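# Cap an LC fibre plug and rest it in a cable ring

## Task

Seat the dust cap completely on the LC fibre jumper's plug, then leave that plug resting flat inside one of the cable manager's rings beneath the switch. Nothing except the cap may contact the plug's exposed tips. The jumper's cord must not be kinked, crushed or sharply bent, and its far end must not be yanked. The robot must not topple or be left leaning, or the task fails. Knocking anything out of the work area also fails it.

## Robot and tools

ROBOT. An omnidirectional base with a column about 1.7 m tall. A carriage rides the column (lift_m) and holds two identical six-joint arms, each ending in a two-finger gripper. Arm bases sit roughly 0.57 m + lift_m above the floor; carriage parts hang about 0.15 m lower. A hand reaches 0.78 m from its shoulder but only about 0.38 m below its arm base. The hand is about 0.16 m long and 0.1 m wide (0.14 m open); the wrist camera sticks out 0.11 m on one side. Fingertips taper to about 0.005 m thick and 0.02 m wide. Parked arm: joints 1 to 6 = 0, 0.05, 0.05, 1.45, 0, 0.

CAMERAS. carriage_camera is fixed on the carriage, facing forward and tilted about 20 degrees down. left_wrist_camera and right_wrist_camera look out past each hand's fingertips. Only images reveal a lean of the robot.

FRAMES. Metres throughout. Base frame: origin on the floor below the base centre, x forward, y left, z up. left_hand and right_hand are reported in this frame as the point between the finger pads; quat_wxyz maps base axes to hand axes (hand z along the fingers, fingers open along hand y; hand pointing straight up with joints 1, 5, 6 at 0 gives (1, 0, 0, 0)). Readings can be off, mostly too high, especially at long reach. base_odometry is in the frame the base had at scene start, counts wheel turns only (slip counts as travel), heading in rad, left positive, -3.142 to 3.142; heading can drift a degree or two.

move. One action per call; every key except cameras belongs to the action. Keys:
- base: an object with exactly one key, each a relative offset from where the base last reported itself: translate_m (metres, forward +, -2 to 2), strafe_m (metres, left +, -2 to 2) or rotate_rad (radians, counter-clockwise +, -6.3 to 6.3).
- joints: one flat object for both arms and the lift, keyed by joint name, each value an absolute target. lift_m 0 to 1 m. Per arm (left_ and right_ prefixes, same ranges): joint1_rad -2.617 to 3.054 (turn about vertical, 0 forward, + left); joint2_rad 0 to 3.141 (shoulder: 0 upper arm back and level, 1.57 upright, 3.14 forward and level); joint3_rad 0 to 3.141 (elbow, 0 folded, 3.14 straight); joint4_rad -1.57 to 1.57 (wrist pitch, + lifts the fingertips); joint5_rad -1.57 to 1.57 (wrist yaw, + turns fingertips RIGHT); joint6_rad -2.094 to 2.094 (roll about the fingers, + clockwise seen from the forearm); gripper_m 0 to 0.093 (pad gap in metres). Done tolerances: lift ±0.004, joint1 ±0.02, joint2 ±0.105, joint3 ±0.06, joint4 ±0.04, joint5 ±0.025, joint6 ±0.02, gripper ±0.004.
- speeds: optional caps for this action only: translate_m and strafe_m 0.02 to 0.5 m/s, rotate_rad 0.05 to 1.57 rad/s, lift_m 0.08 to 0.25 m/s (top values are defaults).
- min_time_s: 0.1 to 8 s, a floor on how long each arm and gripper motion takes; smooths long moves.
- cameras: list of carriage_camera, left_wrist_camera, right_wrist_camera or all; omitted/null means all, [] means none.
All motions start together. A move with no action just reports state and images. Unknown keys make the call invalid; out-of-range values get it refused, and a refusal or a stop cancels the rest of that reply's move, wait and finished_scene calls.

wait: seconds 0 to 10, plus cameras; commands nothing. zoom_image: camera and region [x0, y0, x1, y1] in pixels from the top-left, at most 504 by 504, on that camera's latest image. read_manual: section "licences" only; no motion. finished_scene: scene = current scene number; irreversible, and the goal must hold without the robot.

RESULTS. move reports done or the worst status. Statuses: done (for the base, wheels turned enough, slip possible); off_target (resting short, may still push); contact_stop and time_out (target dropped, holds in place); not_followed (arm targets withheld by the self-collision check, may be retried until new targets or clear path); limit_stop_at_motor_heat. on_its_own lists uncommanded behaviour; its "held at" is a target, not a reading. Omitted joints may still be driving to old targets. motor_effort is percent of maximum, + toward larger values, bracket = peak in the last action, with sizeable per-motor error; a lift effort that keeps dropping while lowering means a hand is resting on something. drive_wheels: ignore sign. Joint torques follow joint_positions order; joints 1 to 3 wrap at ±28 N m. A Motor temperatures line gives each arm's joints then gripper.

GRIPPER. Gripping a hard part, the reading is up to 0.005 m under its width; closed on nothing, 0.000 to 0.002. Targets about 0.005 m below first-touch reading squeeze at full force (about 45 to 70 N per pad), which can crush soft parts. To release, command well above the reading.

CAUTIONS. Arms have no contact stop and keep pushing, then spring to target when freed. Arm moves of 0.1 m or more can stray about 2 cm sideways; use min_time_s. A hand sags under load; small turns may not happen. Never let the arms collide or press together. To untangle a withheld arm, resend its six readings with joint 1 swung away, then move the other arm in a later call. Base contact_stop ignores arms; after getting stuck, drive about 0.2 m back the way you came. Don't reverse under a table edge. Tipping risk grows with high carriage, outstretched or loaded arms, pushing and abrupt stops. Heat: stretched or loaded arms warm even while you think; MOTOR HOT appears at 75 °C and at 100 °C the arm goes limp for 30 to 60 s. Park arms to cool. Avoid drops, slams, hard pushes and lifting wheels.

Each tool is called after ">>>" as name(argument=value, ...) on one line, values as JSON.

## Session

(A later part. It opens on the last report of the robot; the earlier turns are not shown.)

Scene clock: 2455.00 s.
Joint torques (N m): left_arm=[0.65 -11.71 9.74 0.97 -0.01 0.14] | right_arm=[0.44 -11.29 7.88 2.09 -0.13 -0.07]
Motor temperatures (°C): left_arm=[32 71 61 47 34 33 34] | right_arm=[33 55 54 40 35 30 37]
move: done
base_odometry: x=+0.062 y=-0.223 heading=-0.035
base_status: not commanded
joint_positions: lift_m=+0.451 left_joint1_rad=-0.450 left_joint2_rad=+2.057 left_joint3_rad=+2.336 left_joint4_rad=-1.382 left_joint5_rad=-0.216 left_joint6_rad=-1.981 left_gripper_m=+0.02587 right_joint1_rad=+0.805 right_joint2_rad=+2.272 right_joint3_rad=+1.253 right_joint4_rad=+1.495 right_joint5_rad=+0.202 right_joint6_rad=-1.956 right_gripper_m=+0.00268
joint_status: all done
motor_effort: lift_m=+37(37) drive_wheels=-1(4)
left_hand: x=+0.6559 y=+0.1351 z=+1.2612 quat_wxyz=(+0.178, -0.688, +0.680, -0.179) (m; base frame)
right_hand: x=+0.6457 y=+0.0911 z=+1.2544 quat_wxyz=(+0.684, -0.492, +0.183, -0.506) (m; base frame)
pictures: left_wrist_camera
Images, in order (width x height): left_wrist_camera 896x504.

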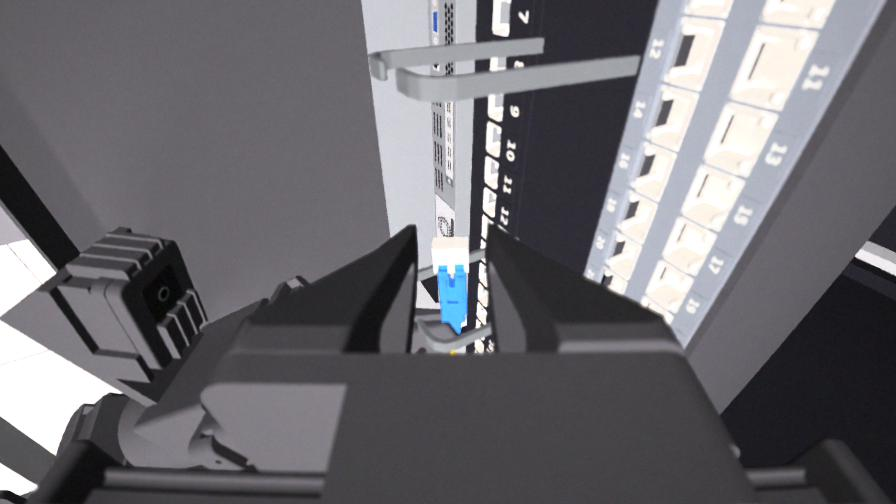

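>>> move(joints={"left_joint1_rad":-0.472,"left_joint2_rad":2.13,"left_joint3_rad":2.645,"left_joint4_rad":-1.565,"left_joint5_rad":-0.235,"left_joint6_rad":-1.975}, min_time_s=2.5, cameras=["left_wrist_camera"])

>>> zoom_image(camera="left_wrist_camera", region=[400, 200, 500, 350])

Scene clock: 2464.63 s.
Joint torques (N m): left_arm=[-0.58 -8.12 8.61 1.08 -0.22 0.11] | right_arm=[0.44 -11.29 7.88 2.09 -0.13 -0.07]
Motor temperatures (°C): left_arm=[32 70 61 46 33 33 34] | right_arm=[33 55 54 41 35 30 37]
move: done
base_odometry: x=+0.062 y=-0.223 heading=-0.035
base_status: not commanded
joint_positions: lift_m=+0.451 left_joint1_rad=-0.464 left_joint2_rad=+2.116 left_joint3_rad=+2.615 left_joint4_rad=-1.547 left_joint5_rad=-0.222 left_joint6_rad=-1.981 left_gripper_m=+0.02587 right_joint1_rad=+0.805 right_joint2_rad=+2.272 right_joint3_rad=+1.253 right_joint4_rad=+1.495 right_joint5_rad=+0.202 right_joint6_rad=-1.956 right_gripper_m=+0.00268
joint_status: all done
joint sent to its limit — left_joint4_rad, lower limit.
motor_effort: lift_m=+37(37) drive_wheels=-1(4)
left_hand: x=+0.6472 y=+0.1333 z=+1.3052 quat_wxyz=(+0.188, -0.681, +0.677, -0.205) (m; base frame)
right_hand: x=+0.6456 y=+0.0912 z=+1.2544 quat_wxyz=(+0.684, -0.492, +0.182, -0.506) (m; base frame)
pictures: left_wrist_camera
Images, in order (width x height): left_wrist_camera 896x504.

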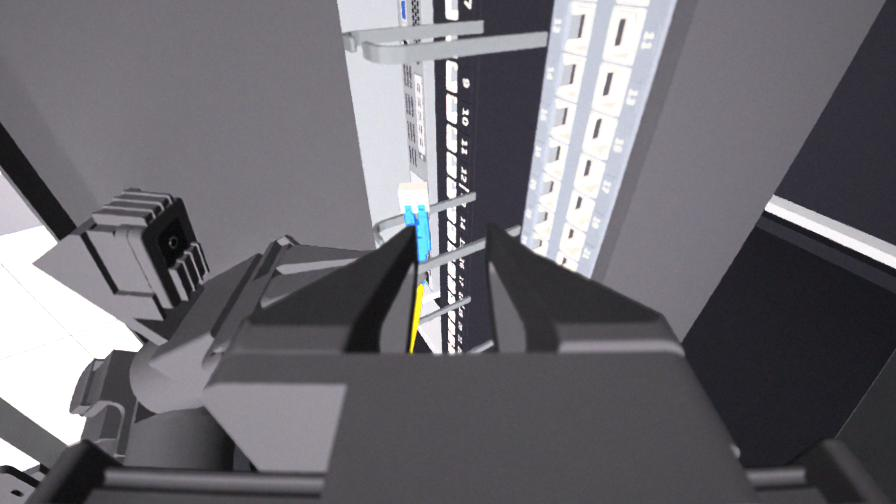

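Scaled by 3.360 from the camera's 896x504 image, which has a finer 1280x720 frame.

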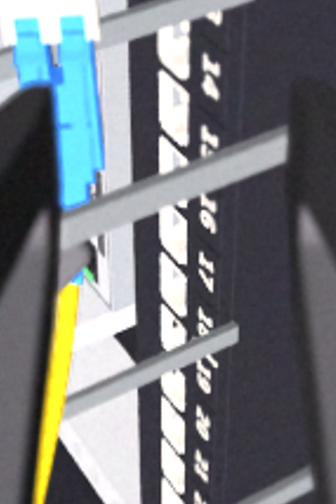

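>>> move(joints={"left_joint1_rad":-0.60,"left_joint2_rad":1.55,"left_joint3_rad":1.98,"left_joint4_rad":-1.32,"left_joint5_rad":-0.40,"left_joint6_rad":-1.9}, min_time_s=2.0, cameras=[])

>>> move(joints={"left_joint1_rad":-0.2,"left_joint2_rad":0.8,"left_joint3_rad":1.0,"left_joint4_rad":-0.9,"left_joint5_rad":-0.2,"left_joint6_rad":-1.0,"left_gripper_m":0.01}, min_time_s=1.5, cameras=[])

>>> move(joints={"left_joint1_rad":0,"left_joint2_rad":0.05,"left_joint3_rad":0.05,"left_joint4_rad":1.45,"left_joint5_rad":0,"left_joint6_rad":0}, min_time_s=1.5, cameras=["right_wrist_camera", "carriage_camera"])

>>> zoom_image(camera="right_wrist_camera", region=[425, 85, 505, 235])

>>> zoom_image(camera="carriage_camera", region=[360, 270, 460, 330])

Scene clock: 2481.53 s.
Joint torques (N m): left_arm=[-0.62 -7.09 5.26 1.56 -0.29 0.17] | right_arm=[0.44 -11.29 7.88 2.1 -0.13 -0.07]
Motor temperatures (°C): left_arm=[32 66 60 45 33 33 34] | right_arm=[33 55 54 41 34 30 37]
move: done
base_odometry: x=+0.062 y=-0.223 heading=-0.035
base_status: not commanded
joint_positions: lift_m=+0.451 left_joint1_rad=-0.592 left_joint2_rad=+1.573 left_joint3_rad=+1.994 left_joint4_rad=-1.336 left_joint5_rad=-0.387 left_joint6_rad=-1.911 left_gripper_m=+0.02587 right_joint1_rad=+0.805 right_joint2_rad=+2.272 right_joint3_rad=+1.253 right_joint4_rad=+1.495 right_joint5_rad=+0.202 right_joint6_rad=-1.956 right_gripper_m=+0.00268
joint_status: all done
motor_effort: lift_m=+37(37) drive_wheels=+0(3)
left_hand: x=+0.5518 y=+0.1588 z=+1.3528 quat_wxyz=(+0.272, -0.618, +0.696, -0.243) (m; base frame)
right_hand: x=+0.6456 y=+0.0912 z=+1.2544 quat_wxyz=(+0.684, -0.492, +0.182, -0.506) (m; base frame)
pictures: none
No camera images: "cameras" was empty.

Scene clock: 2483.47 s.
Joint torques (N m): left_arm=[0.72 -0.64 6.23 1.95 0.06 0.16] | right_arm=[0.44 -11.29 7.88 2.1 -0.12 -0.07]
Motor temperatures (°C): left_arm=[32 66 60 45 33 33 34] | right_arm=[33 55 54 41 34 30 37]
move: done
base_odometry: x=+0.062 y=-0.223 heading=-0.035
base_status: not commanded
joint_positions: lift_m=+0.451 left_joint1_rad=-0.208 left_joint2_rad=+0.805 left_joint3_rad=+1.015 left_joint4_rad=-0.917 left_joint5_rad=-0.213 left_joint6_rad=-1.013 left_gripper_m=+0.01013 right_joint1_rad=+0.805 right_joint2_rad=+2.272 right_joint3_rad=+1.253 right_joint4_rad=+1.495 right_joint5_rad=+0.201 right_joint6_rad=-1.956 right_gripper_m=+0.00268
joint_status: all done
motor_effort: lift_m=+37(37) drive_wheels=+1(4)
left_hand: x=+0.4655 y=+0.2912 z=+1.2618 quat_wxyz=(+0.397, -0.394, +0.813, -0.160) (m; base frame)
right_hand: x=+0.6456 y=+0.0913 z=+1.2544 quat_wxyz=(+0.684, -0.492, +0.182, -0.506) (m; base frame)
pictures: none
No camera images: "cameras" was empty.

Scene clock: 2485.73 s.
Joint torques (N m): left_arm=[0.7 2.92 5.03 -0.15 0.18 0.11] | right_arm=[0.42 -11.29 7.87 2.1 -0.12 -0.07]
Motor temperatures (°C): left_arm=[32 65 59 45 33 33 34] | right_arm=[33 55 54 41 34 30 37]
move: done
base_odometry: x=+0.062 y=-0.223 heading=-0.035
base_status: not commanded
joint_positions: lift_m=+0.451 left_joint1_rad=-0.008 left_joint2_rad=+0.057 left_joint3_rad=+0.064 left_joint4_rad=+1.437 left_joint5_rad=-0.013 left_joint6_rad=-0.012 left_gripper_m=+0.01013 right_joint1_rad=+0.805 right_joint2_rad=+2.272 right_joint3_rad=+1.253 right_joint4_rad=+1.495 right_joint5_rad=+0.201 right_joint6_rad=-1.956 right_gripper_m=+0.00268
joint_status: all done
motor_effort: lift_m=+37(37) drive_wheels=-1(5)
left_hand: x=+0.2474 y=+0.3089 z=+1.4395 quat_wxyz=(+0.998, -0.007, +0.063, -0.009) (m; base frame)
right_hand: x=+0.6456 y=+0.0913 z=+1.2544 quat_wxyz=(+0.684, -0.492, +0.182, -0.506) (m; base frame)
pictures: carriage_camera, right_wrist_camera
Images, in order (width x height): carriage_camera 896x504, right_wrist_camera 896x504.

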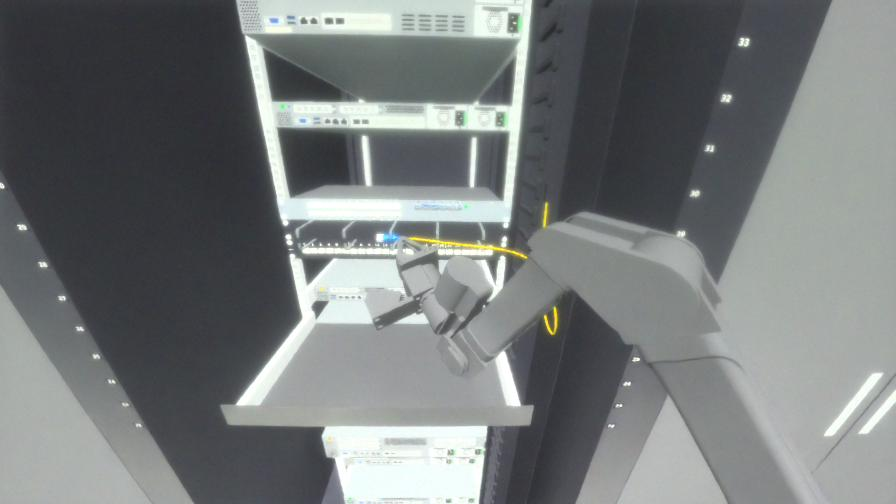

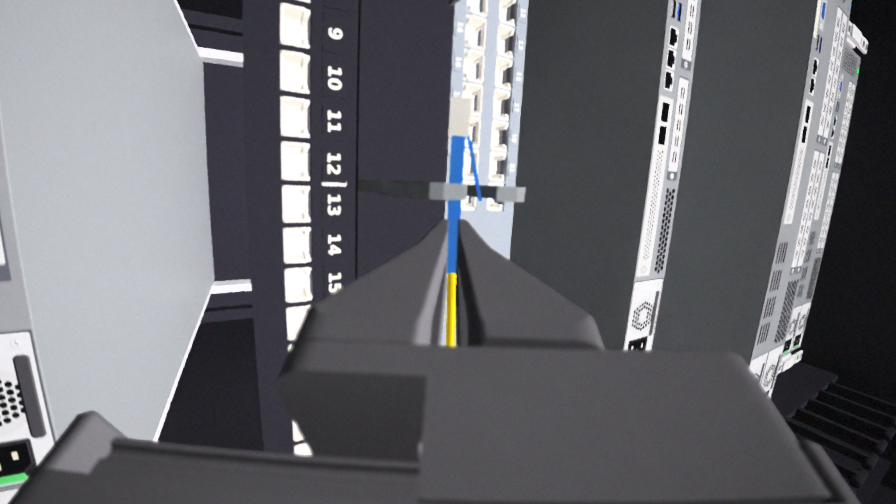

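Scaled by 3.360 from the camera's 896x504 image, which has a finer 1280x720 frame.

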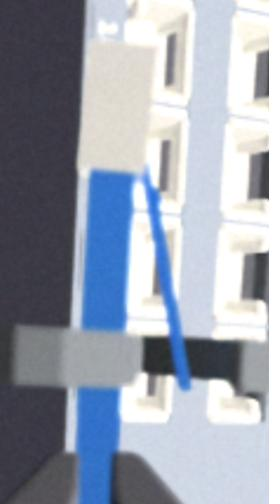

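Scaled by 5.040 from the camera's 896x504 image, which has a finer 1280x720 frame.

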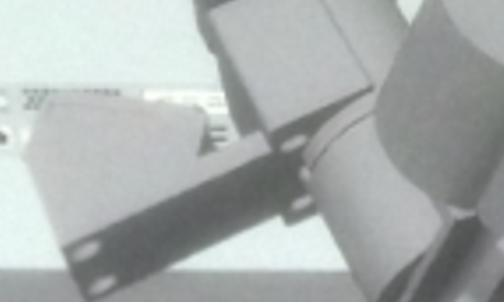

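>>> move(joints={"right_joint1_rad":0.824,"right_joint2_rad":2.1145,"right_joint3_rad":1.167,"right_joint4_rad":1.157,"right_joint5_rad":0.276,"right_joint6_rad":-1.78}, min_time_s=2.0, cameras=["right_wrist_camera"])

>>> zoom_image(camera="right_wrist_camera", region=[415, 85, 515, 235])

Scene clock: 2509.10 s.
Joint torques (N m): left_arm=[0.69 2.91 5.01 -0.19 0.17 0.11] | right_arm=[0.49 -14.34 4.81 1.94 0.12 0.09]
Motor temperatures (°C): left_arm=[32 58 56 42 32 33 34] | right_arm=[33 56 54 42 34 30 37]
move: off_target
base_odometry: x=+0.062 y=-0.223 heading=-0.035
base_status: not commanded
joint_positions: lift_m=+0.451 left_joint1_rad=-0.008 left_joint2_rad=+0.057 left_joint3_rad=+0.064 left_joint4_rad=+1.441 left_joint5_rad=-0.011 left_joint6_rad=-0.010 left_gripper_m=+0.01013 right_joint1_rad=+0.819 right_joint2_rad=+2.135 right_joint3_rad=+1.186 right_joint4_rad=+1.205 right_joint5_rad=+0.261 right_joint6_rad=-1.788 right_gripper_m=+0.00268
joint_status: right_joint4_rad off_target (ended at +1.205, target +1.157); the others done
motor_effort: lift_m=+37(37) drive_wheels=+6(6)
left_hand: x=+0.2465 y=+0.3087 z=+1.4397 quat_wxyz=(+0.998, -0.006, +0.062, -0.009) (m; base frame)
right_hand: x=+0.6471 y=+0.0900 z=+1.2387 quat_wxyz=(+0.658, -0.557, +0.259, -0.436) (m; base frame)
pictures: right_wrist_camera
Images, in order (width x height): right_wrist_camera 896x504.

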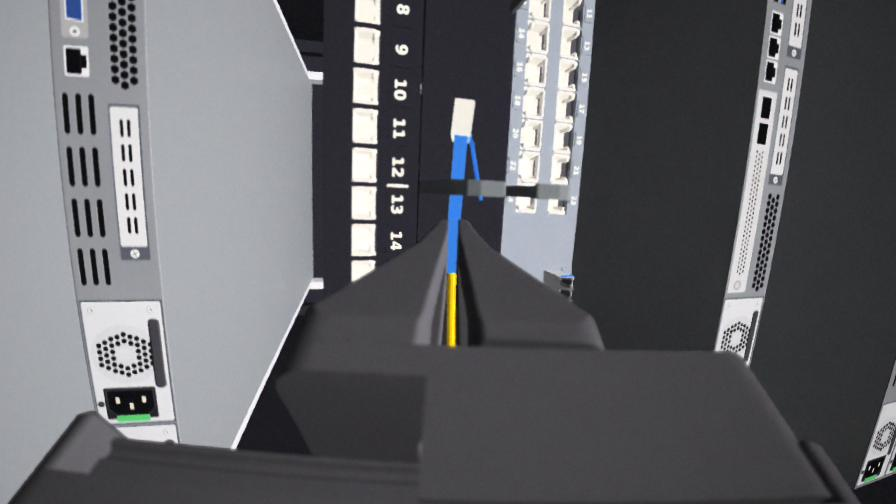

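Scaled by 3.360 from the camera's 896x504 image, which has a finer 1280x720 frame.

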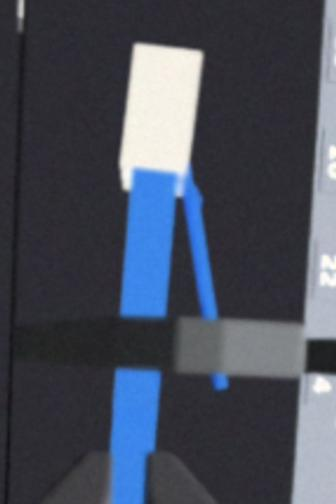

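>>> move(joints={"lift_m":0.459}, speeds={"lift_m":0.08}, cameras=["right_wrist_camera"])

>>> zoom_image(camera="right_wrist_camera", region=[415, 85, 515, 235])

Scene clock: 2517.53 s.
Joint torques (N m): left_arm=[0.7 3.1 5.35 -0.2 0.17 0.11] | right_arm=[0.47 -14.08 5.22 2.22 0.09 0.07]
Motor temperatures (°C): left_arm=[32 57 55 42 32 33 34] | right_arm=[33 59 53 42 34 30 37]
move: done
base_odometry: x=+0.062 y=-0.223 heading=-0.035
base_status: not commanded
joint_positions: lift_m=+0.459 left_joint1_rad=-0.008 left_joint2_rad=+0.055 left_joint3_rad=+0.060 left_joint4_rad=+1.442 left_joint5_rad=-0.010 left_joint6_rad=-0.010 left_gripper_m=+0.01013 right_joint1_rad=+0.819 right_joint2_rad=+2.133 right_joint3_rad=+1.182 right_joint4_rad=+1.182 right_joint5_rad=+0.265 right_joint6_rad=-1.787 right_gripper_m=+0.00268
joint_status: all done
motor_effort: lift_m=+36(42) drive_wheels=+0(3)
left_hand: x=+0.2467 y=+0.3085 z=+1.4462 quat_wxyz=(+0.998, -0.005, +0.062, -0.009) (m; base frame)
right_hand: x=+0.6479 y=+0.0899 z=+1.2400 quat_wxyz=(+0.649, -0.566, +0.263, -0.434) (m; base frame)
pictures: right_wrist_camera
Images, in order (width x height): right_wrist_camera 896x504.

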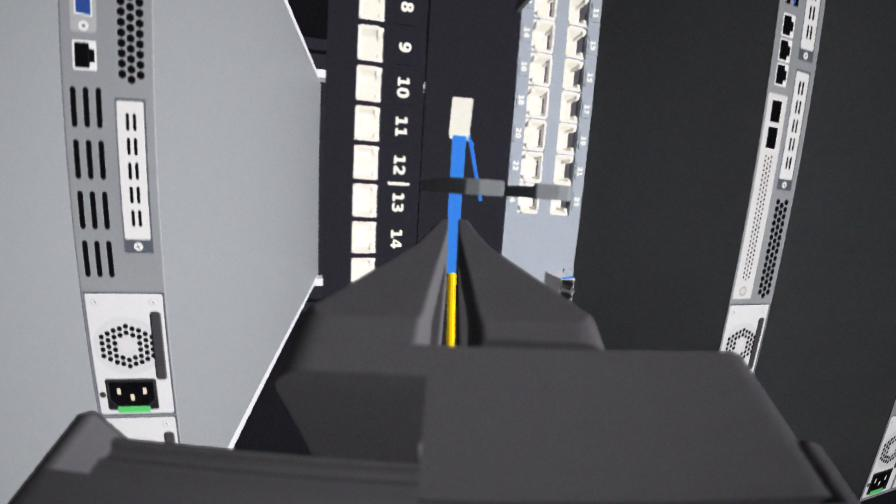

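Scaled by 3.360 from the camera's 896x504 image, which has a finer 1280x720 frame.

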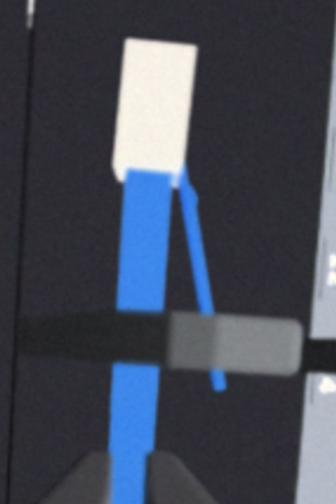

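>>> move(joints={"lift_m":0.463,"right_joint1_rad":0.836,"right_joint2_rad":1.9745,"right_joint3_rad":1.239,"right_joint4_rad":0.724,"right_joint5_rad":0.305,"right_joint6_rad":-1.58}, speeds={"lift_m":0.08}, min_time_s=2.5, cameras=["right_wrist_camera"])

>>> zoom_image(camera="right_wrist_camera", region=[415, 85, 515, 235])

Scene clock: 2532.00 s.
Joint torques (N m): left_arm=[0.72 3.11 5.45 -0.21 0.15 0.11] | right_arm=[0.65 -13.96 8.76 2.15 0.1 0.09]
Motor temperatures (°C): left_arm=[31 55 54 41 32 33 34] | right_arm=[33 60 51 42 33 30 37]
move: off_target
base_odometry: x=+0.062 y=-0.223 heading=-0.035
base_status: not commanded
joint_positions: lift_m=+0.463 left_joint1_rad=-0.008 left_joint2_rad=+0.055 left_joint3_rad=+0.059 left_joint4_rad=+1.443 left_joint5_rad=-0.010 left_joint6_rad=-0.010 left_gripper_m=+0.01013 right_joint1_rad=+0.829 right_joint2_rad=+1.996 right_joint3_rad=+1.222 right_joint4_rad=+0.768 right_joint5_rad=+0.296 right_joint6_rad=-1.588 right_gripper_m=+0.00268
joint_status: right_joint4_rad off_target (ended at +0.768, target +0.724); the others done
motor_effort: lift_m=+36(43) drive_wheels=+5(5)
left_hand: x=+0.2467 y=+0.3083 z=+1.4501 quat_wxyz=(+0.998, -0.005, +0.062, -0.009) (m; base frame)
right_hand: x=+0.6469 y=+0.0902 z=+1.2410 quat_wxyz=(+0.609, -0.619, +0.346, -0.355) (m; base frame)
pictures: right_wrist_camera
Images, in order (width x height): right_wrist_camera 896x504.

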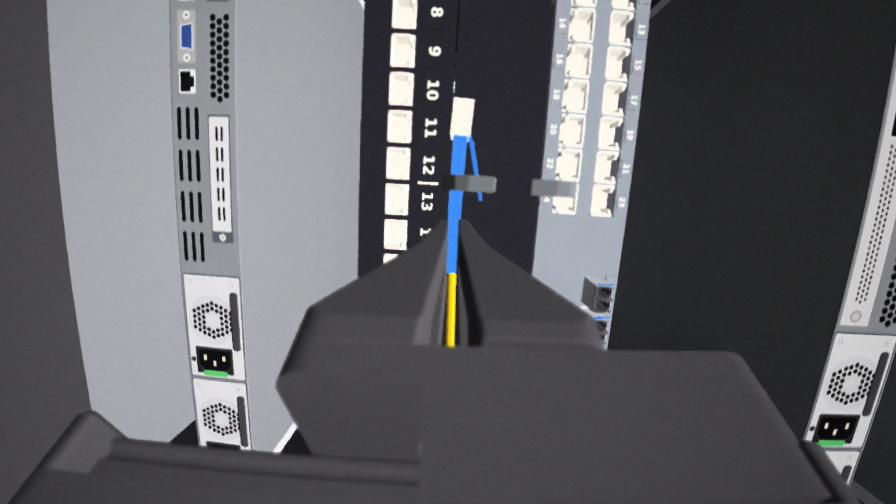

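Scaled by 3.360 from the camera's 896x504 image, which has a finer 1280x720 frame.

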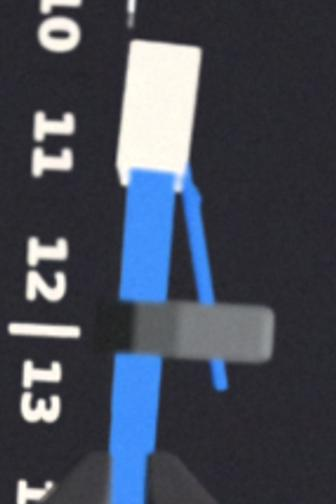

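>>> move(joints={"right_joint1_rad":0.819,"right_joint2_rad":1.951,"right_joint3_rad":1.193,"right_joint4_rad":0.748,"right_joint5_rad":0.305,"right_joint6_rad":-1.58}, min_time_s=1.5, cameras=["right_wrist_camera"])

>>> zoom_image(camera="right_wrist_camera", region=[415, 85, 515, 235])

Scene clock: 2563.73 s.
Joint torques (N m): left_arm=[0.73 3.14 5.44 -0.21 0.15 0.11] | right_arm=[-0.57 -14.35 5.91 2.58 0.1 0.08]
Motor temperatures (°C): left_arm=[31 53 53 39 31 33 33] | right_arm=[33 61 52 45 33 30 37]
move: done
base_odometry: x=+0.062 y=-0.223 heading=-0.035
base_status: not commanded
joint_positions: lift_m=+0.463 left_joint1_rad=-0.008 left_joint2_rad=+0.055 left_joint3_rad=+0.059 left_joint4_rad=+1.443 left_joint5_rad=-0.010 left_joint6_rad=-0.010 left_gripper_m=+0.01013 right_joint1_rad=+0.824 right_joint2_rad=+1.979 right_joint3_rad=+1.208 right_joint4_rad=+0.756 right_joint5_rad=+0.296 right_joint6_rad=-1.587 right_gripper_m=+0.00268
joint_status: all done
motor_effort: lift_m=+35(36) drive_wheels=+1(5)
left_hand: x=+0.2467 y=+0.3083 z=+1.4501 quat_wxyz=(+0.998, -0.005, +0.062, -0.009) (m; base frame)
right_hand: x=+0.6464 y=+0.0853 z=+1.2417 quat_wxyz=(+0.605, -0.621, +0.348, -0.356) (m; base frame)
pictures: right_wrist_camera
Images, in order (width x height): right_wrist_camera 896x504.

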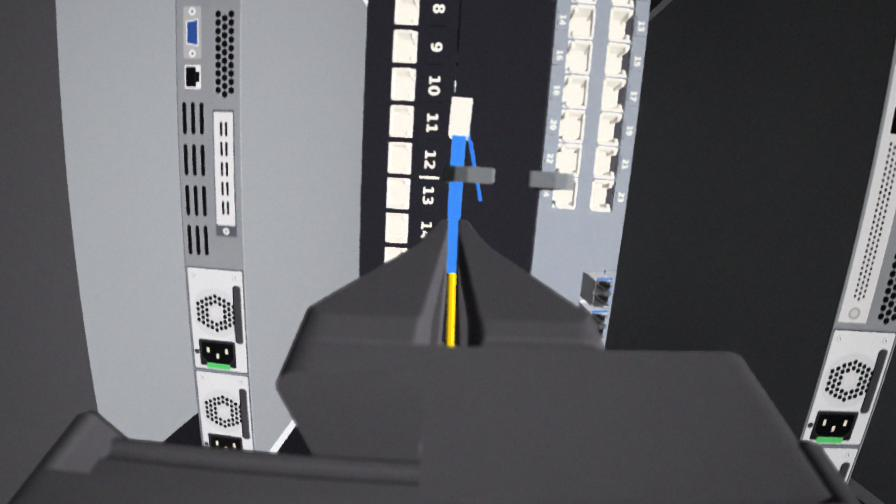

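Scaled by 3.360 from the camera's 896x504 image, which has a finer 1280x720 frame.

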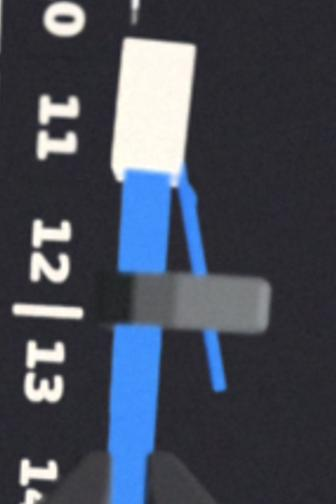

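>>> move(joints={"lift_m":0.461}, speeds={"lift_m":0.08}, cameras=["right_wrist_camera", "carriage_camera"])

>>> zoom_image(camera="right_wrist_camera", region=[415, 85, 515, 235])

>>> zoom_image(camera="carriage_camera", region=[360, 220, 460, 270])

Scene clock: 2573.30 s.
Joint torques (N m): left_arm=[0.68 3.15 5.44 -0.21 0.15 0.11] | right_arm=[-0.57 -14.05 5.98 2.56 0.1 0.07]
Motor temperatures (°C): left_arm=[31 52 52 39 31 33 33] | right_arm=[33 63 52 45 33 30 37]
move: done
base_odometry: x=+0.062 y=-0.223 heading=-0.035
base_status: not commanded
joint_positions: lift_m=+0.461 left_joint1_rad=-0.008 left_joint2_rad=+0.055 left_joint3_rad=+0.059 left_joint4_rad=+1.443 left_joint5_rad=-0.010 left_joint6_rad=-0.010 left_gripper_m=+0.01013 right_joint1_rad=+0.824 right_joint2_rad=+1.976 right_joint3_rad=+1.208 right_joint4_rad=+0.757 right_joint5_rad=+0.296 right_joint6_rad=-1.587 right_gripper_m=+0.00268
joint_status: all done
motor_effort: lift_m=+33(34) drive_wheels=-3(3)
left_hand: x=+0.2466 y=+0.3083 z=+1.4483 quat_wxyz=(+0.998, -0.005, +0.062, -0.009) (m; base frame)
right_hand: x=+0.6461 y=+0.0850 z=+1.2415 quat_wxyz=(+0.606, -0.620, +0.348, -0.356) (m; base frame)
pictures: carriage_camera, right_wrist_camera
Images, in order (width x height): carriage_camera 896x504, right_wrist_camera 896x504.

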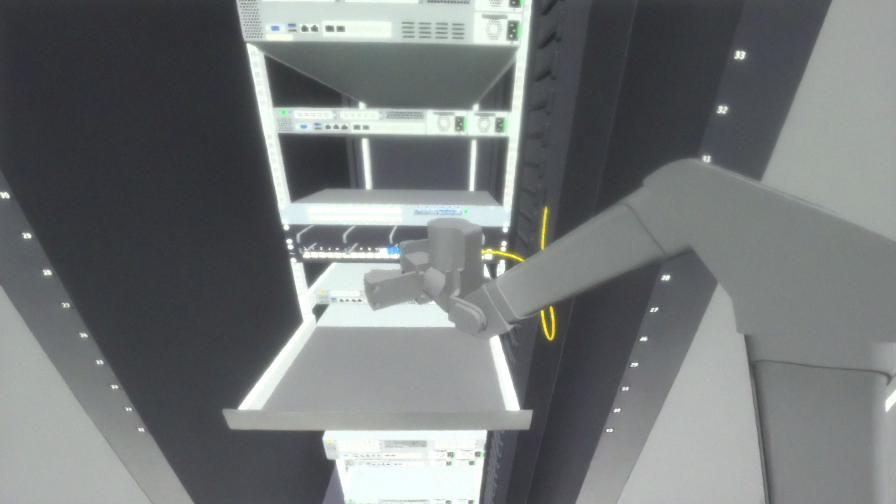

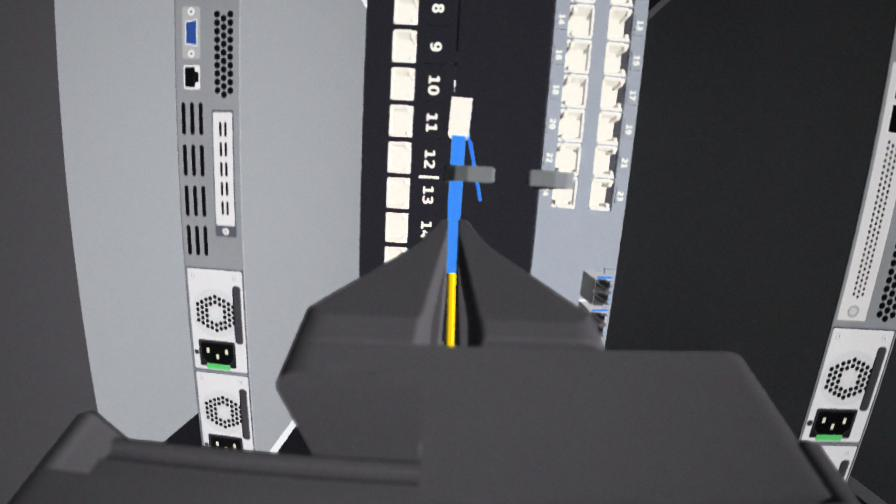

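Scaled by 3.360 from the camera's 896x504 image, which has a finer 1280x720 frame.

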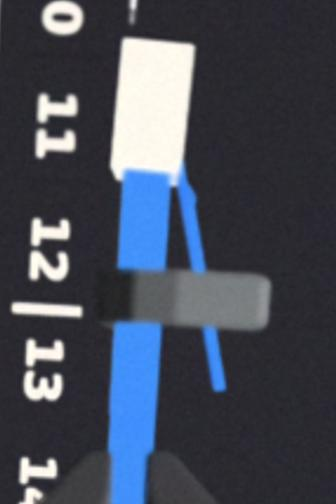

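Scaled by 5.040 from the camera's 896x504 image, which has a finer 1280x720 frame.

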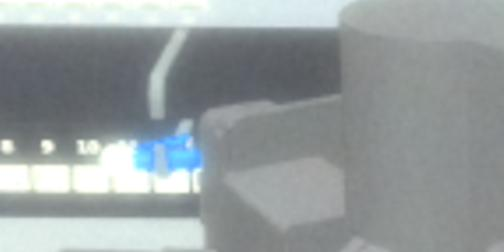

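>>> move(joints={"right_gripper_m":0.0125}, min_time_s=2.5, cameras=["right_wrist_camera"])

>>> zoom_image(camera="right_wrist_camera", region=[415, 85, 515, 285])

Scene clock: 2583.27 s.
Joint torques (N m): left_arm=[0.68 3.12 5.48 -0.22 0.15 0.11] | right_arm=[-0.59 -14.06 5.98 2.56 0.09 0.07]
Motor temperatures (°C): left_arm=[31 52 52 39 31 33 33] | right_arm=[33 63 52 45 33 30 36]
move: done
base_odometry: x=+0.062 y=-0.223 heading=-0.035
base_status: not commanded
joint_positions: lift_m=+0.461 left_joint1_rad=-0.008 left_joint2_rad=+0.055 left_joint3_rad=+0.059 left_joint4_rad=+1.443 left_joint5_rad=-0.010 left_joint6_rad=-0.010 left_gripper_m=+0.01013 right_joint1_rad=+0.824 right_joint2_rad=+1.976 right_joint3_rad=+1.208 right_joint4_rad=+0.757 right_joint5_rad=+0.296 right_joint6_rad=-1.587 right_gripper_m=+0.01239
joint_status: all done
motor_effort: lift_m=+33(34) drive_wheels=+0(4)
left_hand: x=+0.2466 y=+0.3083 z=+1.4483 quat_wxyz=(+0.998, -0.005, +0.062, -0.009) (m; base frame)
right_hand: x=+0.6461 y=+0.0850 z=+1.2415 quat_wxyz=(+0.606, -0.620, +0.348, -0.356) (m; base frame)
pictures: right_wrist_camera
Images, in order (width x height): right_wrist_camera 896x504.

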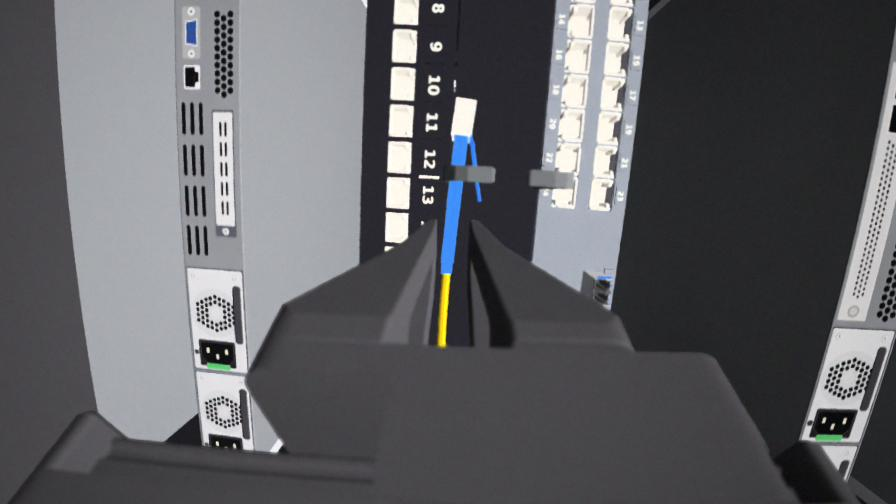

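Scaled by 2.520 from the camera's 896x504 image, which has a finer 1280x720 frame.

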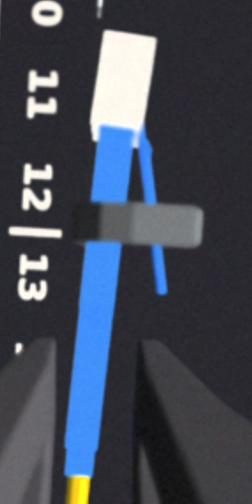

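>>> move(joints={"right_gripper_m":0.02,"right_joint1_rad":0.829,"right_joint4_rad":0.764}, min_time_s=1.0, cameras=[])

>>> move(joints={"right_joint1_rad":0.916,"right_joint2_rad":1.854,"right_joint3_rad":1.059,"right_joint4_rad":0.802,"right_joint5_rad":0.385,"right_joint6_rad":-1.58}, min_time_s=2.0, cameras=["right_wrist_camera"])

Scene clock: 2613.37 s.
Joint torques (N m): left_arm=[0.68 3.11 5.46 -0.21 0.15 0.11] | right_arm=[0.43 -14.06 5.98 2.67 0.1 0.07]
Motor temperatures (°C): left_arm=[31 51 52 37 30 33 33] | right_arm=[32 64 51 45 32 30 35]
move: done
base_odometry: x=+0.062 y=-0.223 heading=-0.035
base_status: not commanded
joint_positions: lift_m=+0.461 left_joint1_rad=-0.008 left_joint2_rad=+0.055 left_joint3_rad=+0.059 left_joint4_rad=+1.443 left_joint5_rad=-0.010 left_joint6_rad=-0.010 left_gripper_m=+0.01013 right_joint1_rad=+0.824 right_joint2_rad=+1.976 right_joint3_rad=+1.208 right_joint4_rad=+0.763 right_joint5_rad=+0.296 right_joint6_rad=-1.587 right_gripper_m=+0.01986
joint_status: all done
motor_effort: lift_m=+33(34) drive_wheels=+0(4)
left_hand: x=+0.2466 y=+0.3083 z=+1.4483 quat_wxyz=(+0.998, -0.005, +0.062, -0.009) (m; base frame)
right_hand: x=+0.6461 y=+0.0850 z=+1.2429 quat_wxyz=(+0.608, -0.618, +0.347, -0.357) (m; base frame)
pictures: none
No camera images: "cameras" was empty.

Scene clock: 2615.67 s.
Joint torques (N m): left_arm=[0.72 3.11 5.41 -0.21 0.16 0.11] | right_arm=[0.55 -13.2 5.93 2.66 0.11 0.07]
Motor temperatures (°C): left_arm=[31 51 52 37 30 33 33] | right_arm=[32 64 51 46 32 30 35]
move: done
base_odometry: x=+0.062 y=-0.223 heading=-0.035
base_status: not commanded
joint_positions: lift_m=+0.461 left_joint1_rad=-0.008 left_joint2_rad=+0.055 left_joint3_rad=+0.059 left_joint4_rad=+1.443 left_joint5_rad=-0.010 left_joint6_rad=-0.010 left_gripper_m=+0.01013 right_joint1_rad=+0.910 right_joint2_rad=+1.881 right_joint3_rad=+1.073 right_joint4_rad=+0.801 right_joint5_rad=+0.375 right_joint6_rad=-1.587 right_gripper_m=+0.01986
joint_status: all done
motor_effort: lift_m=+33(34) drive_wheels=+2(4)
left_hand: x=+0.2466 y=+0.3083 z=+1.4483 quat_wxyz=(+0.998, -0.005, +0.062, -0.009) (m; base frame)
right_hand: x=+0.6007 y=+0.0866 z=+1.2427 quat_wxyz=(+0.609, -0.620, +0.345, -0.355) (m; base frame)
pictures: right_wrist_camera
Images, in order (width x height): right_wrist_camera 896x504.

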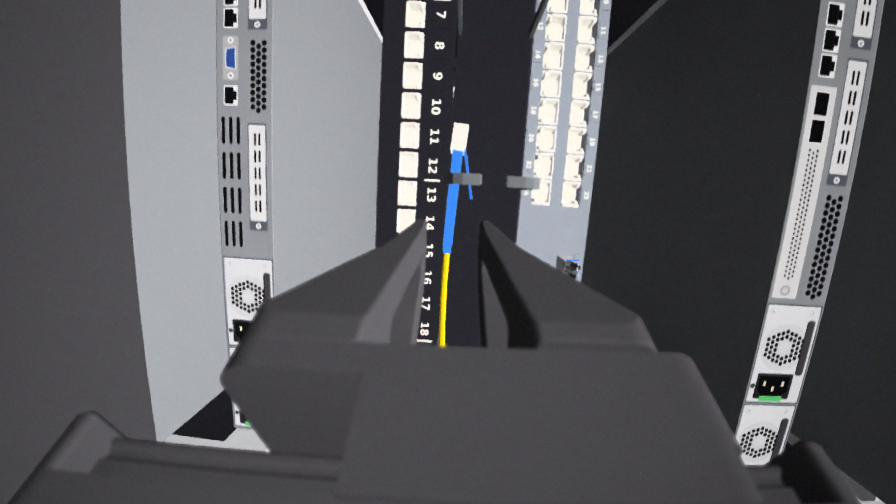

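>>> move(joints={"right_joint1_rad":1.015,"right_joint2_rad":1.767,"right_joint3_rad":0.945,"right_joint4_rad":0.83,"right_joint5_rad":0.483,"right_joint6_rad":-1.58}, min_time_s=1.5, cameras=["right_wrist_camera"])

>>> zoom_image(camera="right_wrist_camera", region=[415, 125, 505, 275])

Scene clock: 2621.73 s.
Joint torques (N m): left_arm=[0.7 3.11 5.46 -0.2 0.16 0.11] | right_arm=[0.54 -12.01 5.85 2.64 0.12 0.08]
Motor temperatures (°C): left_arm=[31 50 51 37 30 33 33] | right_arm=[32 64 51 46 32 30 35]
move: done
base_odometry: x=+0.062 y=-0.223 heading=-0.035
base_status: not commanded
joint_positions: lift_m=+0.461 left_joint1_rad=-0.008 left_joint2_rad=+0.055 left_joint3_rad=+0.059 left_joint4_rad=+1.443 left_joint5_rad=-0.010 left_joint6_rad=-0.010 left_gripper_m=+0.01013 right_joint1_rad=+1.009 right_joint2_rad=+1.792 right_joint3_rad=+0.959 right_joint4_rad=+0.829 right_joint5_rad=+0.473 right_joint6_rad=-1.587 right_gripper_m=+0.01986
joint_status: all done
motor_effort: lift_m=+33(33) drive_wheels=+0(5)
left_hand: x=+0.2466 y=+0.3083 z=+1.4483 quat_wxyz=(+0.998, -0.005, +0.062, -0.009) (m; base frame)
right_hand: x=+0.5552 y=+0.0866 z=+1.2444 quat_wxyz=(+0.610, -0.619, +0.344, -0.354) (m; base frame)
pictures: right_wrist_camera
Images, in order (width x height): right_wrist_camera 896x504.

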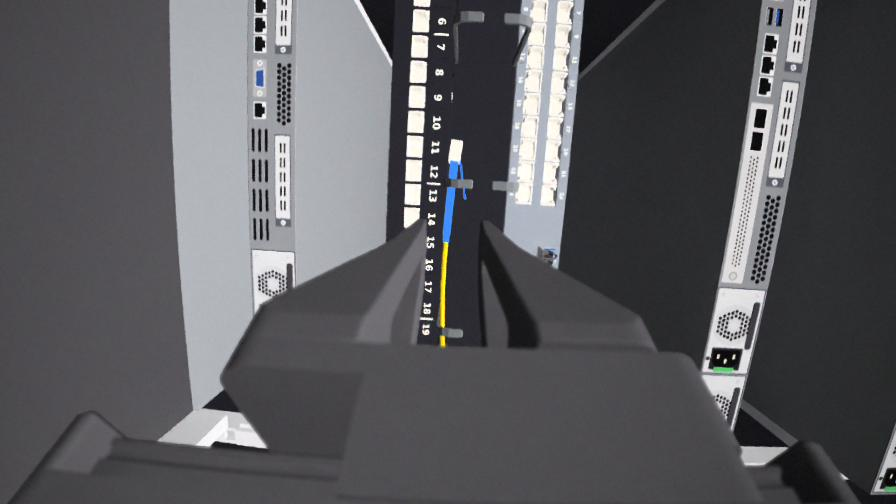

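Scaled by 3.360 from the camera's 896x504 image, which has a finer 1280x720 frame.

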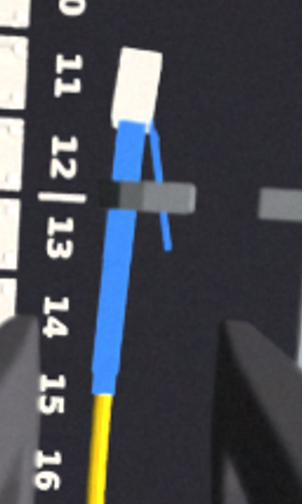

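>>> move(joints={"right_joint1_rad":1.184,"right_joint2_rad":1.64,"right_joint3_rad":0.837,"right_joint4_rad":0.815,"right_joint5_rad":0.65,"right_joint6_rad":-1.58}, min_time_s=1.5, cameras=[])

>>> move(joints={"right_joint1_rad":0.8,"right_joint2_rad":0.9,"right_joint3_rad":0.6,"right_joint4_rad":0.9,"right_joint5_rad":0.3,"right_joint6_rad":-0.8,"right_gripper_m":0.01}, min_time_s=1.5, cameras=[])

>>> move(joints={"right_joint1_rad":0,"right_joint2_rad":0.05,"right_joint3_rad":0.05,"right_joint4_rad":1.45,"right_joint5_rad":0,"right_joint6_rad":0}, min_time_s=1.5, cameras=["carriage_camera"])

>>> zoom_image(camera="carriage_camera", region=[370, 225, 430, 260])

>>> zoom_image(camera="carriage_camera", region=[370, 190, 570, 350])

Scene clock: 2649.87 s.
Joint torques (N m): left_arm=[0.65 3.11 5.46 -0.21 0.15 0.11] | right_arm=[0.46 -10.44 5.85 2.38 0.1 0.08]
Motor temperatures (°C): left_arm=[31 50 51 36 30 33 33] | right_arm=[32 63 49 48 32 30 35]
move: done
base_odometry: x=+0.062 y=-0.223 heading=-0.035
base_status: not commanded
joint_positions: lift_m=+0.461 left_joint1_rad=-0.008 left_joint2_rad=+0.055 left_joint3_rad=+0.059 left_joint4_rad=+1.443 left_joint5_rad=-0.010 left_joint6_rad=-0.010 left_gripper_m=+0.01013 right_joint1_rad=+1.179 right_joint2_rad=+1.662 right_joint3_rad=+0.851 right_joint4_rad=+0.830 right_joint5_rad=+0.639 right_joint6_rad=-1.587 right_gripper_m=+0.01986
joint_status: all done
motor_effort: lift_m=+33(34) drive_wheels=+1(4)
left_hand: x=+0.2466 y=+0.3083 z=+1.4483 quat_wxyz=(+0.998, -0.005, +0.062, -0.009) (m; base frame)
right_hand: x=+0.4889 y=+0.0866 z=+1.2593 quat_wxyz=(+0.619, -0.611, +0.344, -0.353) (m; base frame)
pictures: none
No camera images: "cameras" was empty.

Scene clock: 2651.77 s.
Joint torques (N m): left_arm=[0.72 3.14 5.46 -0.22 0.15 0.11] | right_arm=[-0.58 -2.21 6.26 1.89 -0.15 0.06]
Motor temperatures (°C): left_arm=[31 49 51 36 30 33 33] | right_arm=[32 62 49 48 32 30 35]
move: done
base_odometry: x=+0.062 y=-0.223 heading=-0.035
base_status: not commanded
joint_positions: lift_m=+0.461 left_joint1_rad=-0.008 left_joint2_rad=+0.055 left_joint3_rad=+0.059 left_joint4_rad=+1.443 left_joint5_rad=-0.010 left_joint6_rad=-0.010 left_gripper_m=+0.01013 right_joint1_rad=+0.805 right_joint2_rad=+0.906 right_joint3_rad=+0.614 right_joint4_rad=+0.901 right_joint5_rad=+0.311 right_joint6_rad=-0.811 right_gripper_m=+0.01013
joint_status: all done
motor_effort: lift_m=+33(34) drive_wheels=+0(3)
left_hand: x=+0.2466 y=+0.3083 z=+1.4483 quat_wxyz=(+0.998, -0.005, +0.062, -0.009) (m; base frame)
right_hand: x=+0.4637 y=-0.1243 z=+1.4595 quat_wxyz=(+0.876, -0.236, +0.415, -0.074) (m; base frame)
pictures: none
No camera images: "cameras" was empty.

Scene clock: 2653.70 s.
Joint torques (N m): left_arm=[0.7 3.12 5.45 -0.22 0.15 0.1] | right_arm=[-0.58 3.07 4.66 -0.1 -0.13 0.03]
Motor temperatures (°C): left_arm=[31 49 51 36 30 33 33] | right_arm=[32 61 49 47 32 30 35]
move: done
base_odometry: x=+0.062 y=-0.223 heading=-0.035
base_status: not commanded
joint_positions: lift_m=+0.461 left_joint1_rad=-0.008 left_joint2_rad=+0.055 left_joint3_rad=+0.059 left_joint4_rad=+1.443 left_joint5_rad=-0.010 left_joint6_rad=-0.010 left_gripper_m=+0.01013 right_joint1_rad=+0.005 right_joint2_rad=+0.059 right_joint3_rad=+0.062 right_joint4_rad=+1.440 right_joint5_rad=+0.011 right_joint6_rad=-0.012 right_gripper_m=+0.01013
joint_status: all done
motor_effort: lift_m=+34(34) drive_wheels=+0(5)
left_hand: x=+0.2466 y=+0.3083 z=+1.4483 quat_wxyz=(+0.998, -0.005, +0.062, -0.009) (m; base frame)
right_hand: x=+0.2478 y=-0.3086 z=+1.4489 quat_wxyz=(+0.998, +0.005, +0.064, -0.003) (m; base frame)
pictures: carriage_camera
Images, in order (width x height): carriage_camera 896x504.

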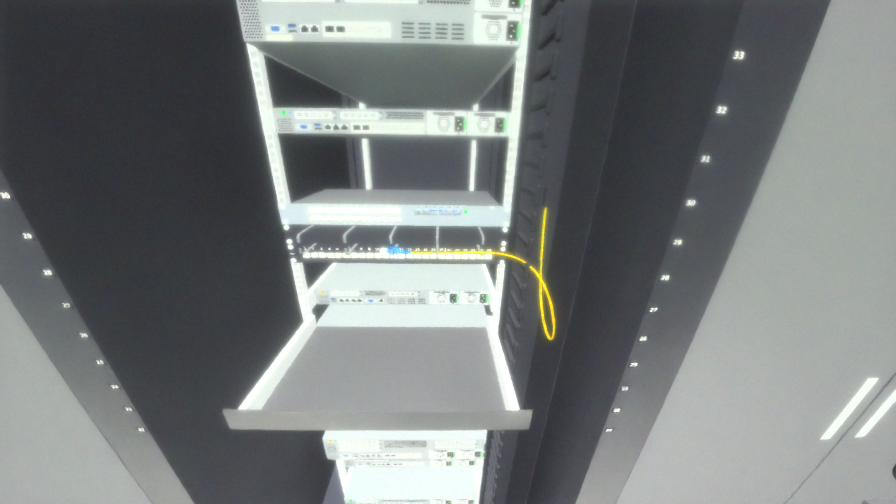

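Scaled by 8.400 from the camera's 896x504 image, which has a finer 1280x720 frame.

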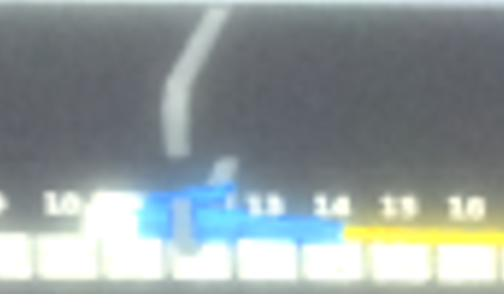

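Scaled by 2.520 from the camera's 896x504 image, which has a finer 1280x720 frame.

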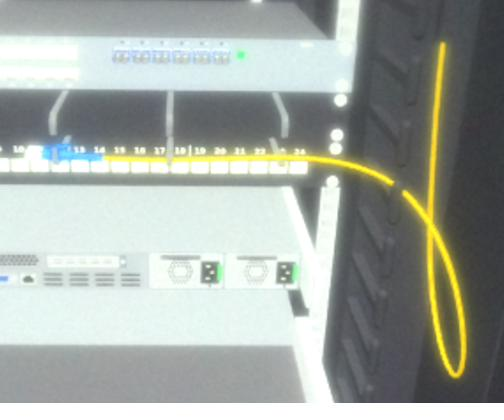

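>>> zoom_image(camera="carriage_camera", region=[500, 195, 580, 350])

Scaled by 3.252 from the camera's 896x504 image, which has a finer 1280x720 frame.

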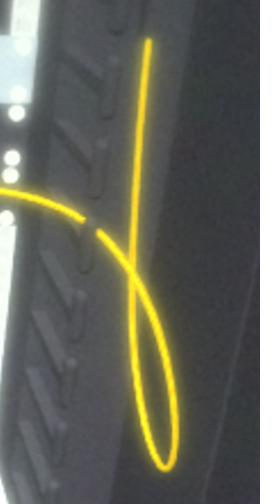

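>>> finished_scene(scene=2)

The scene is finished: the task was done.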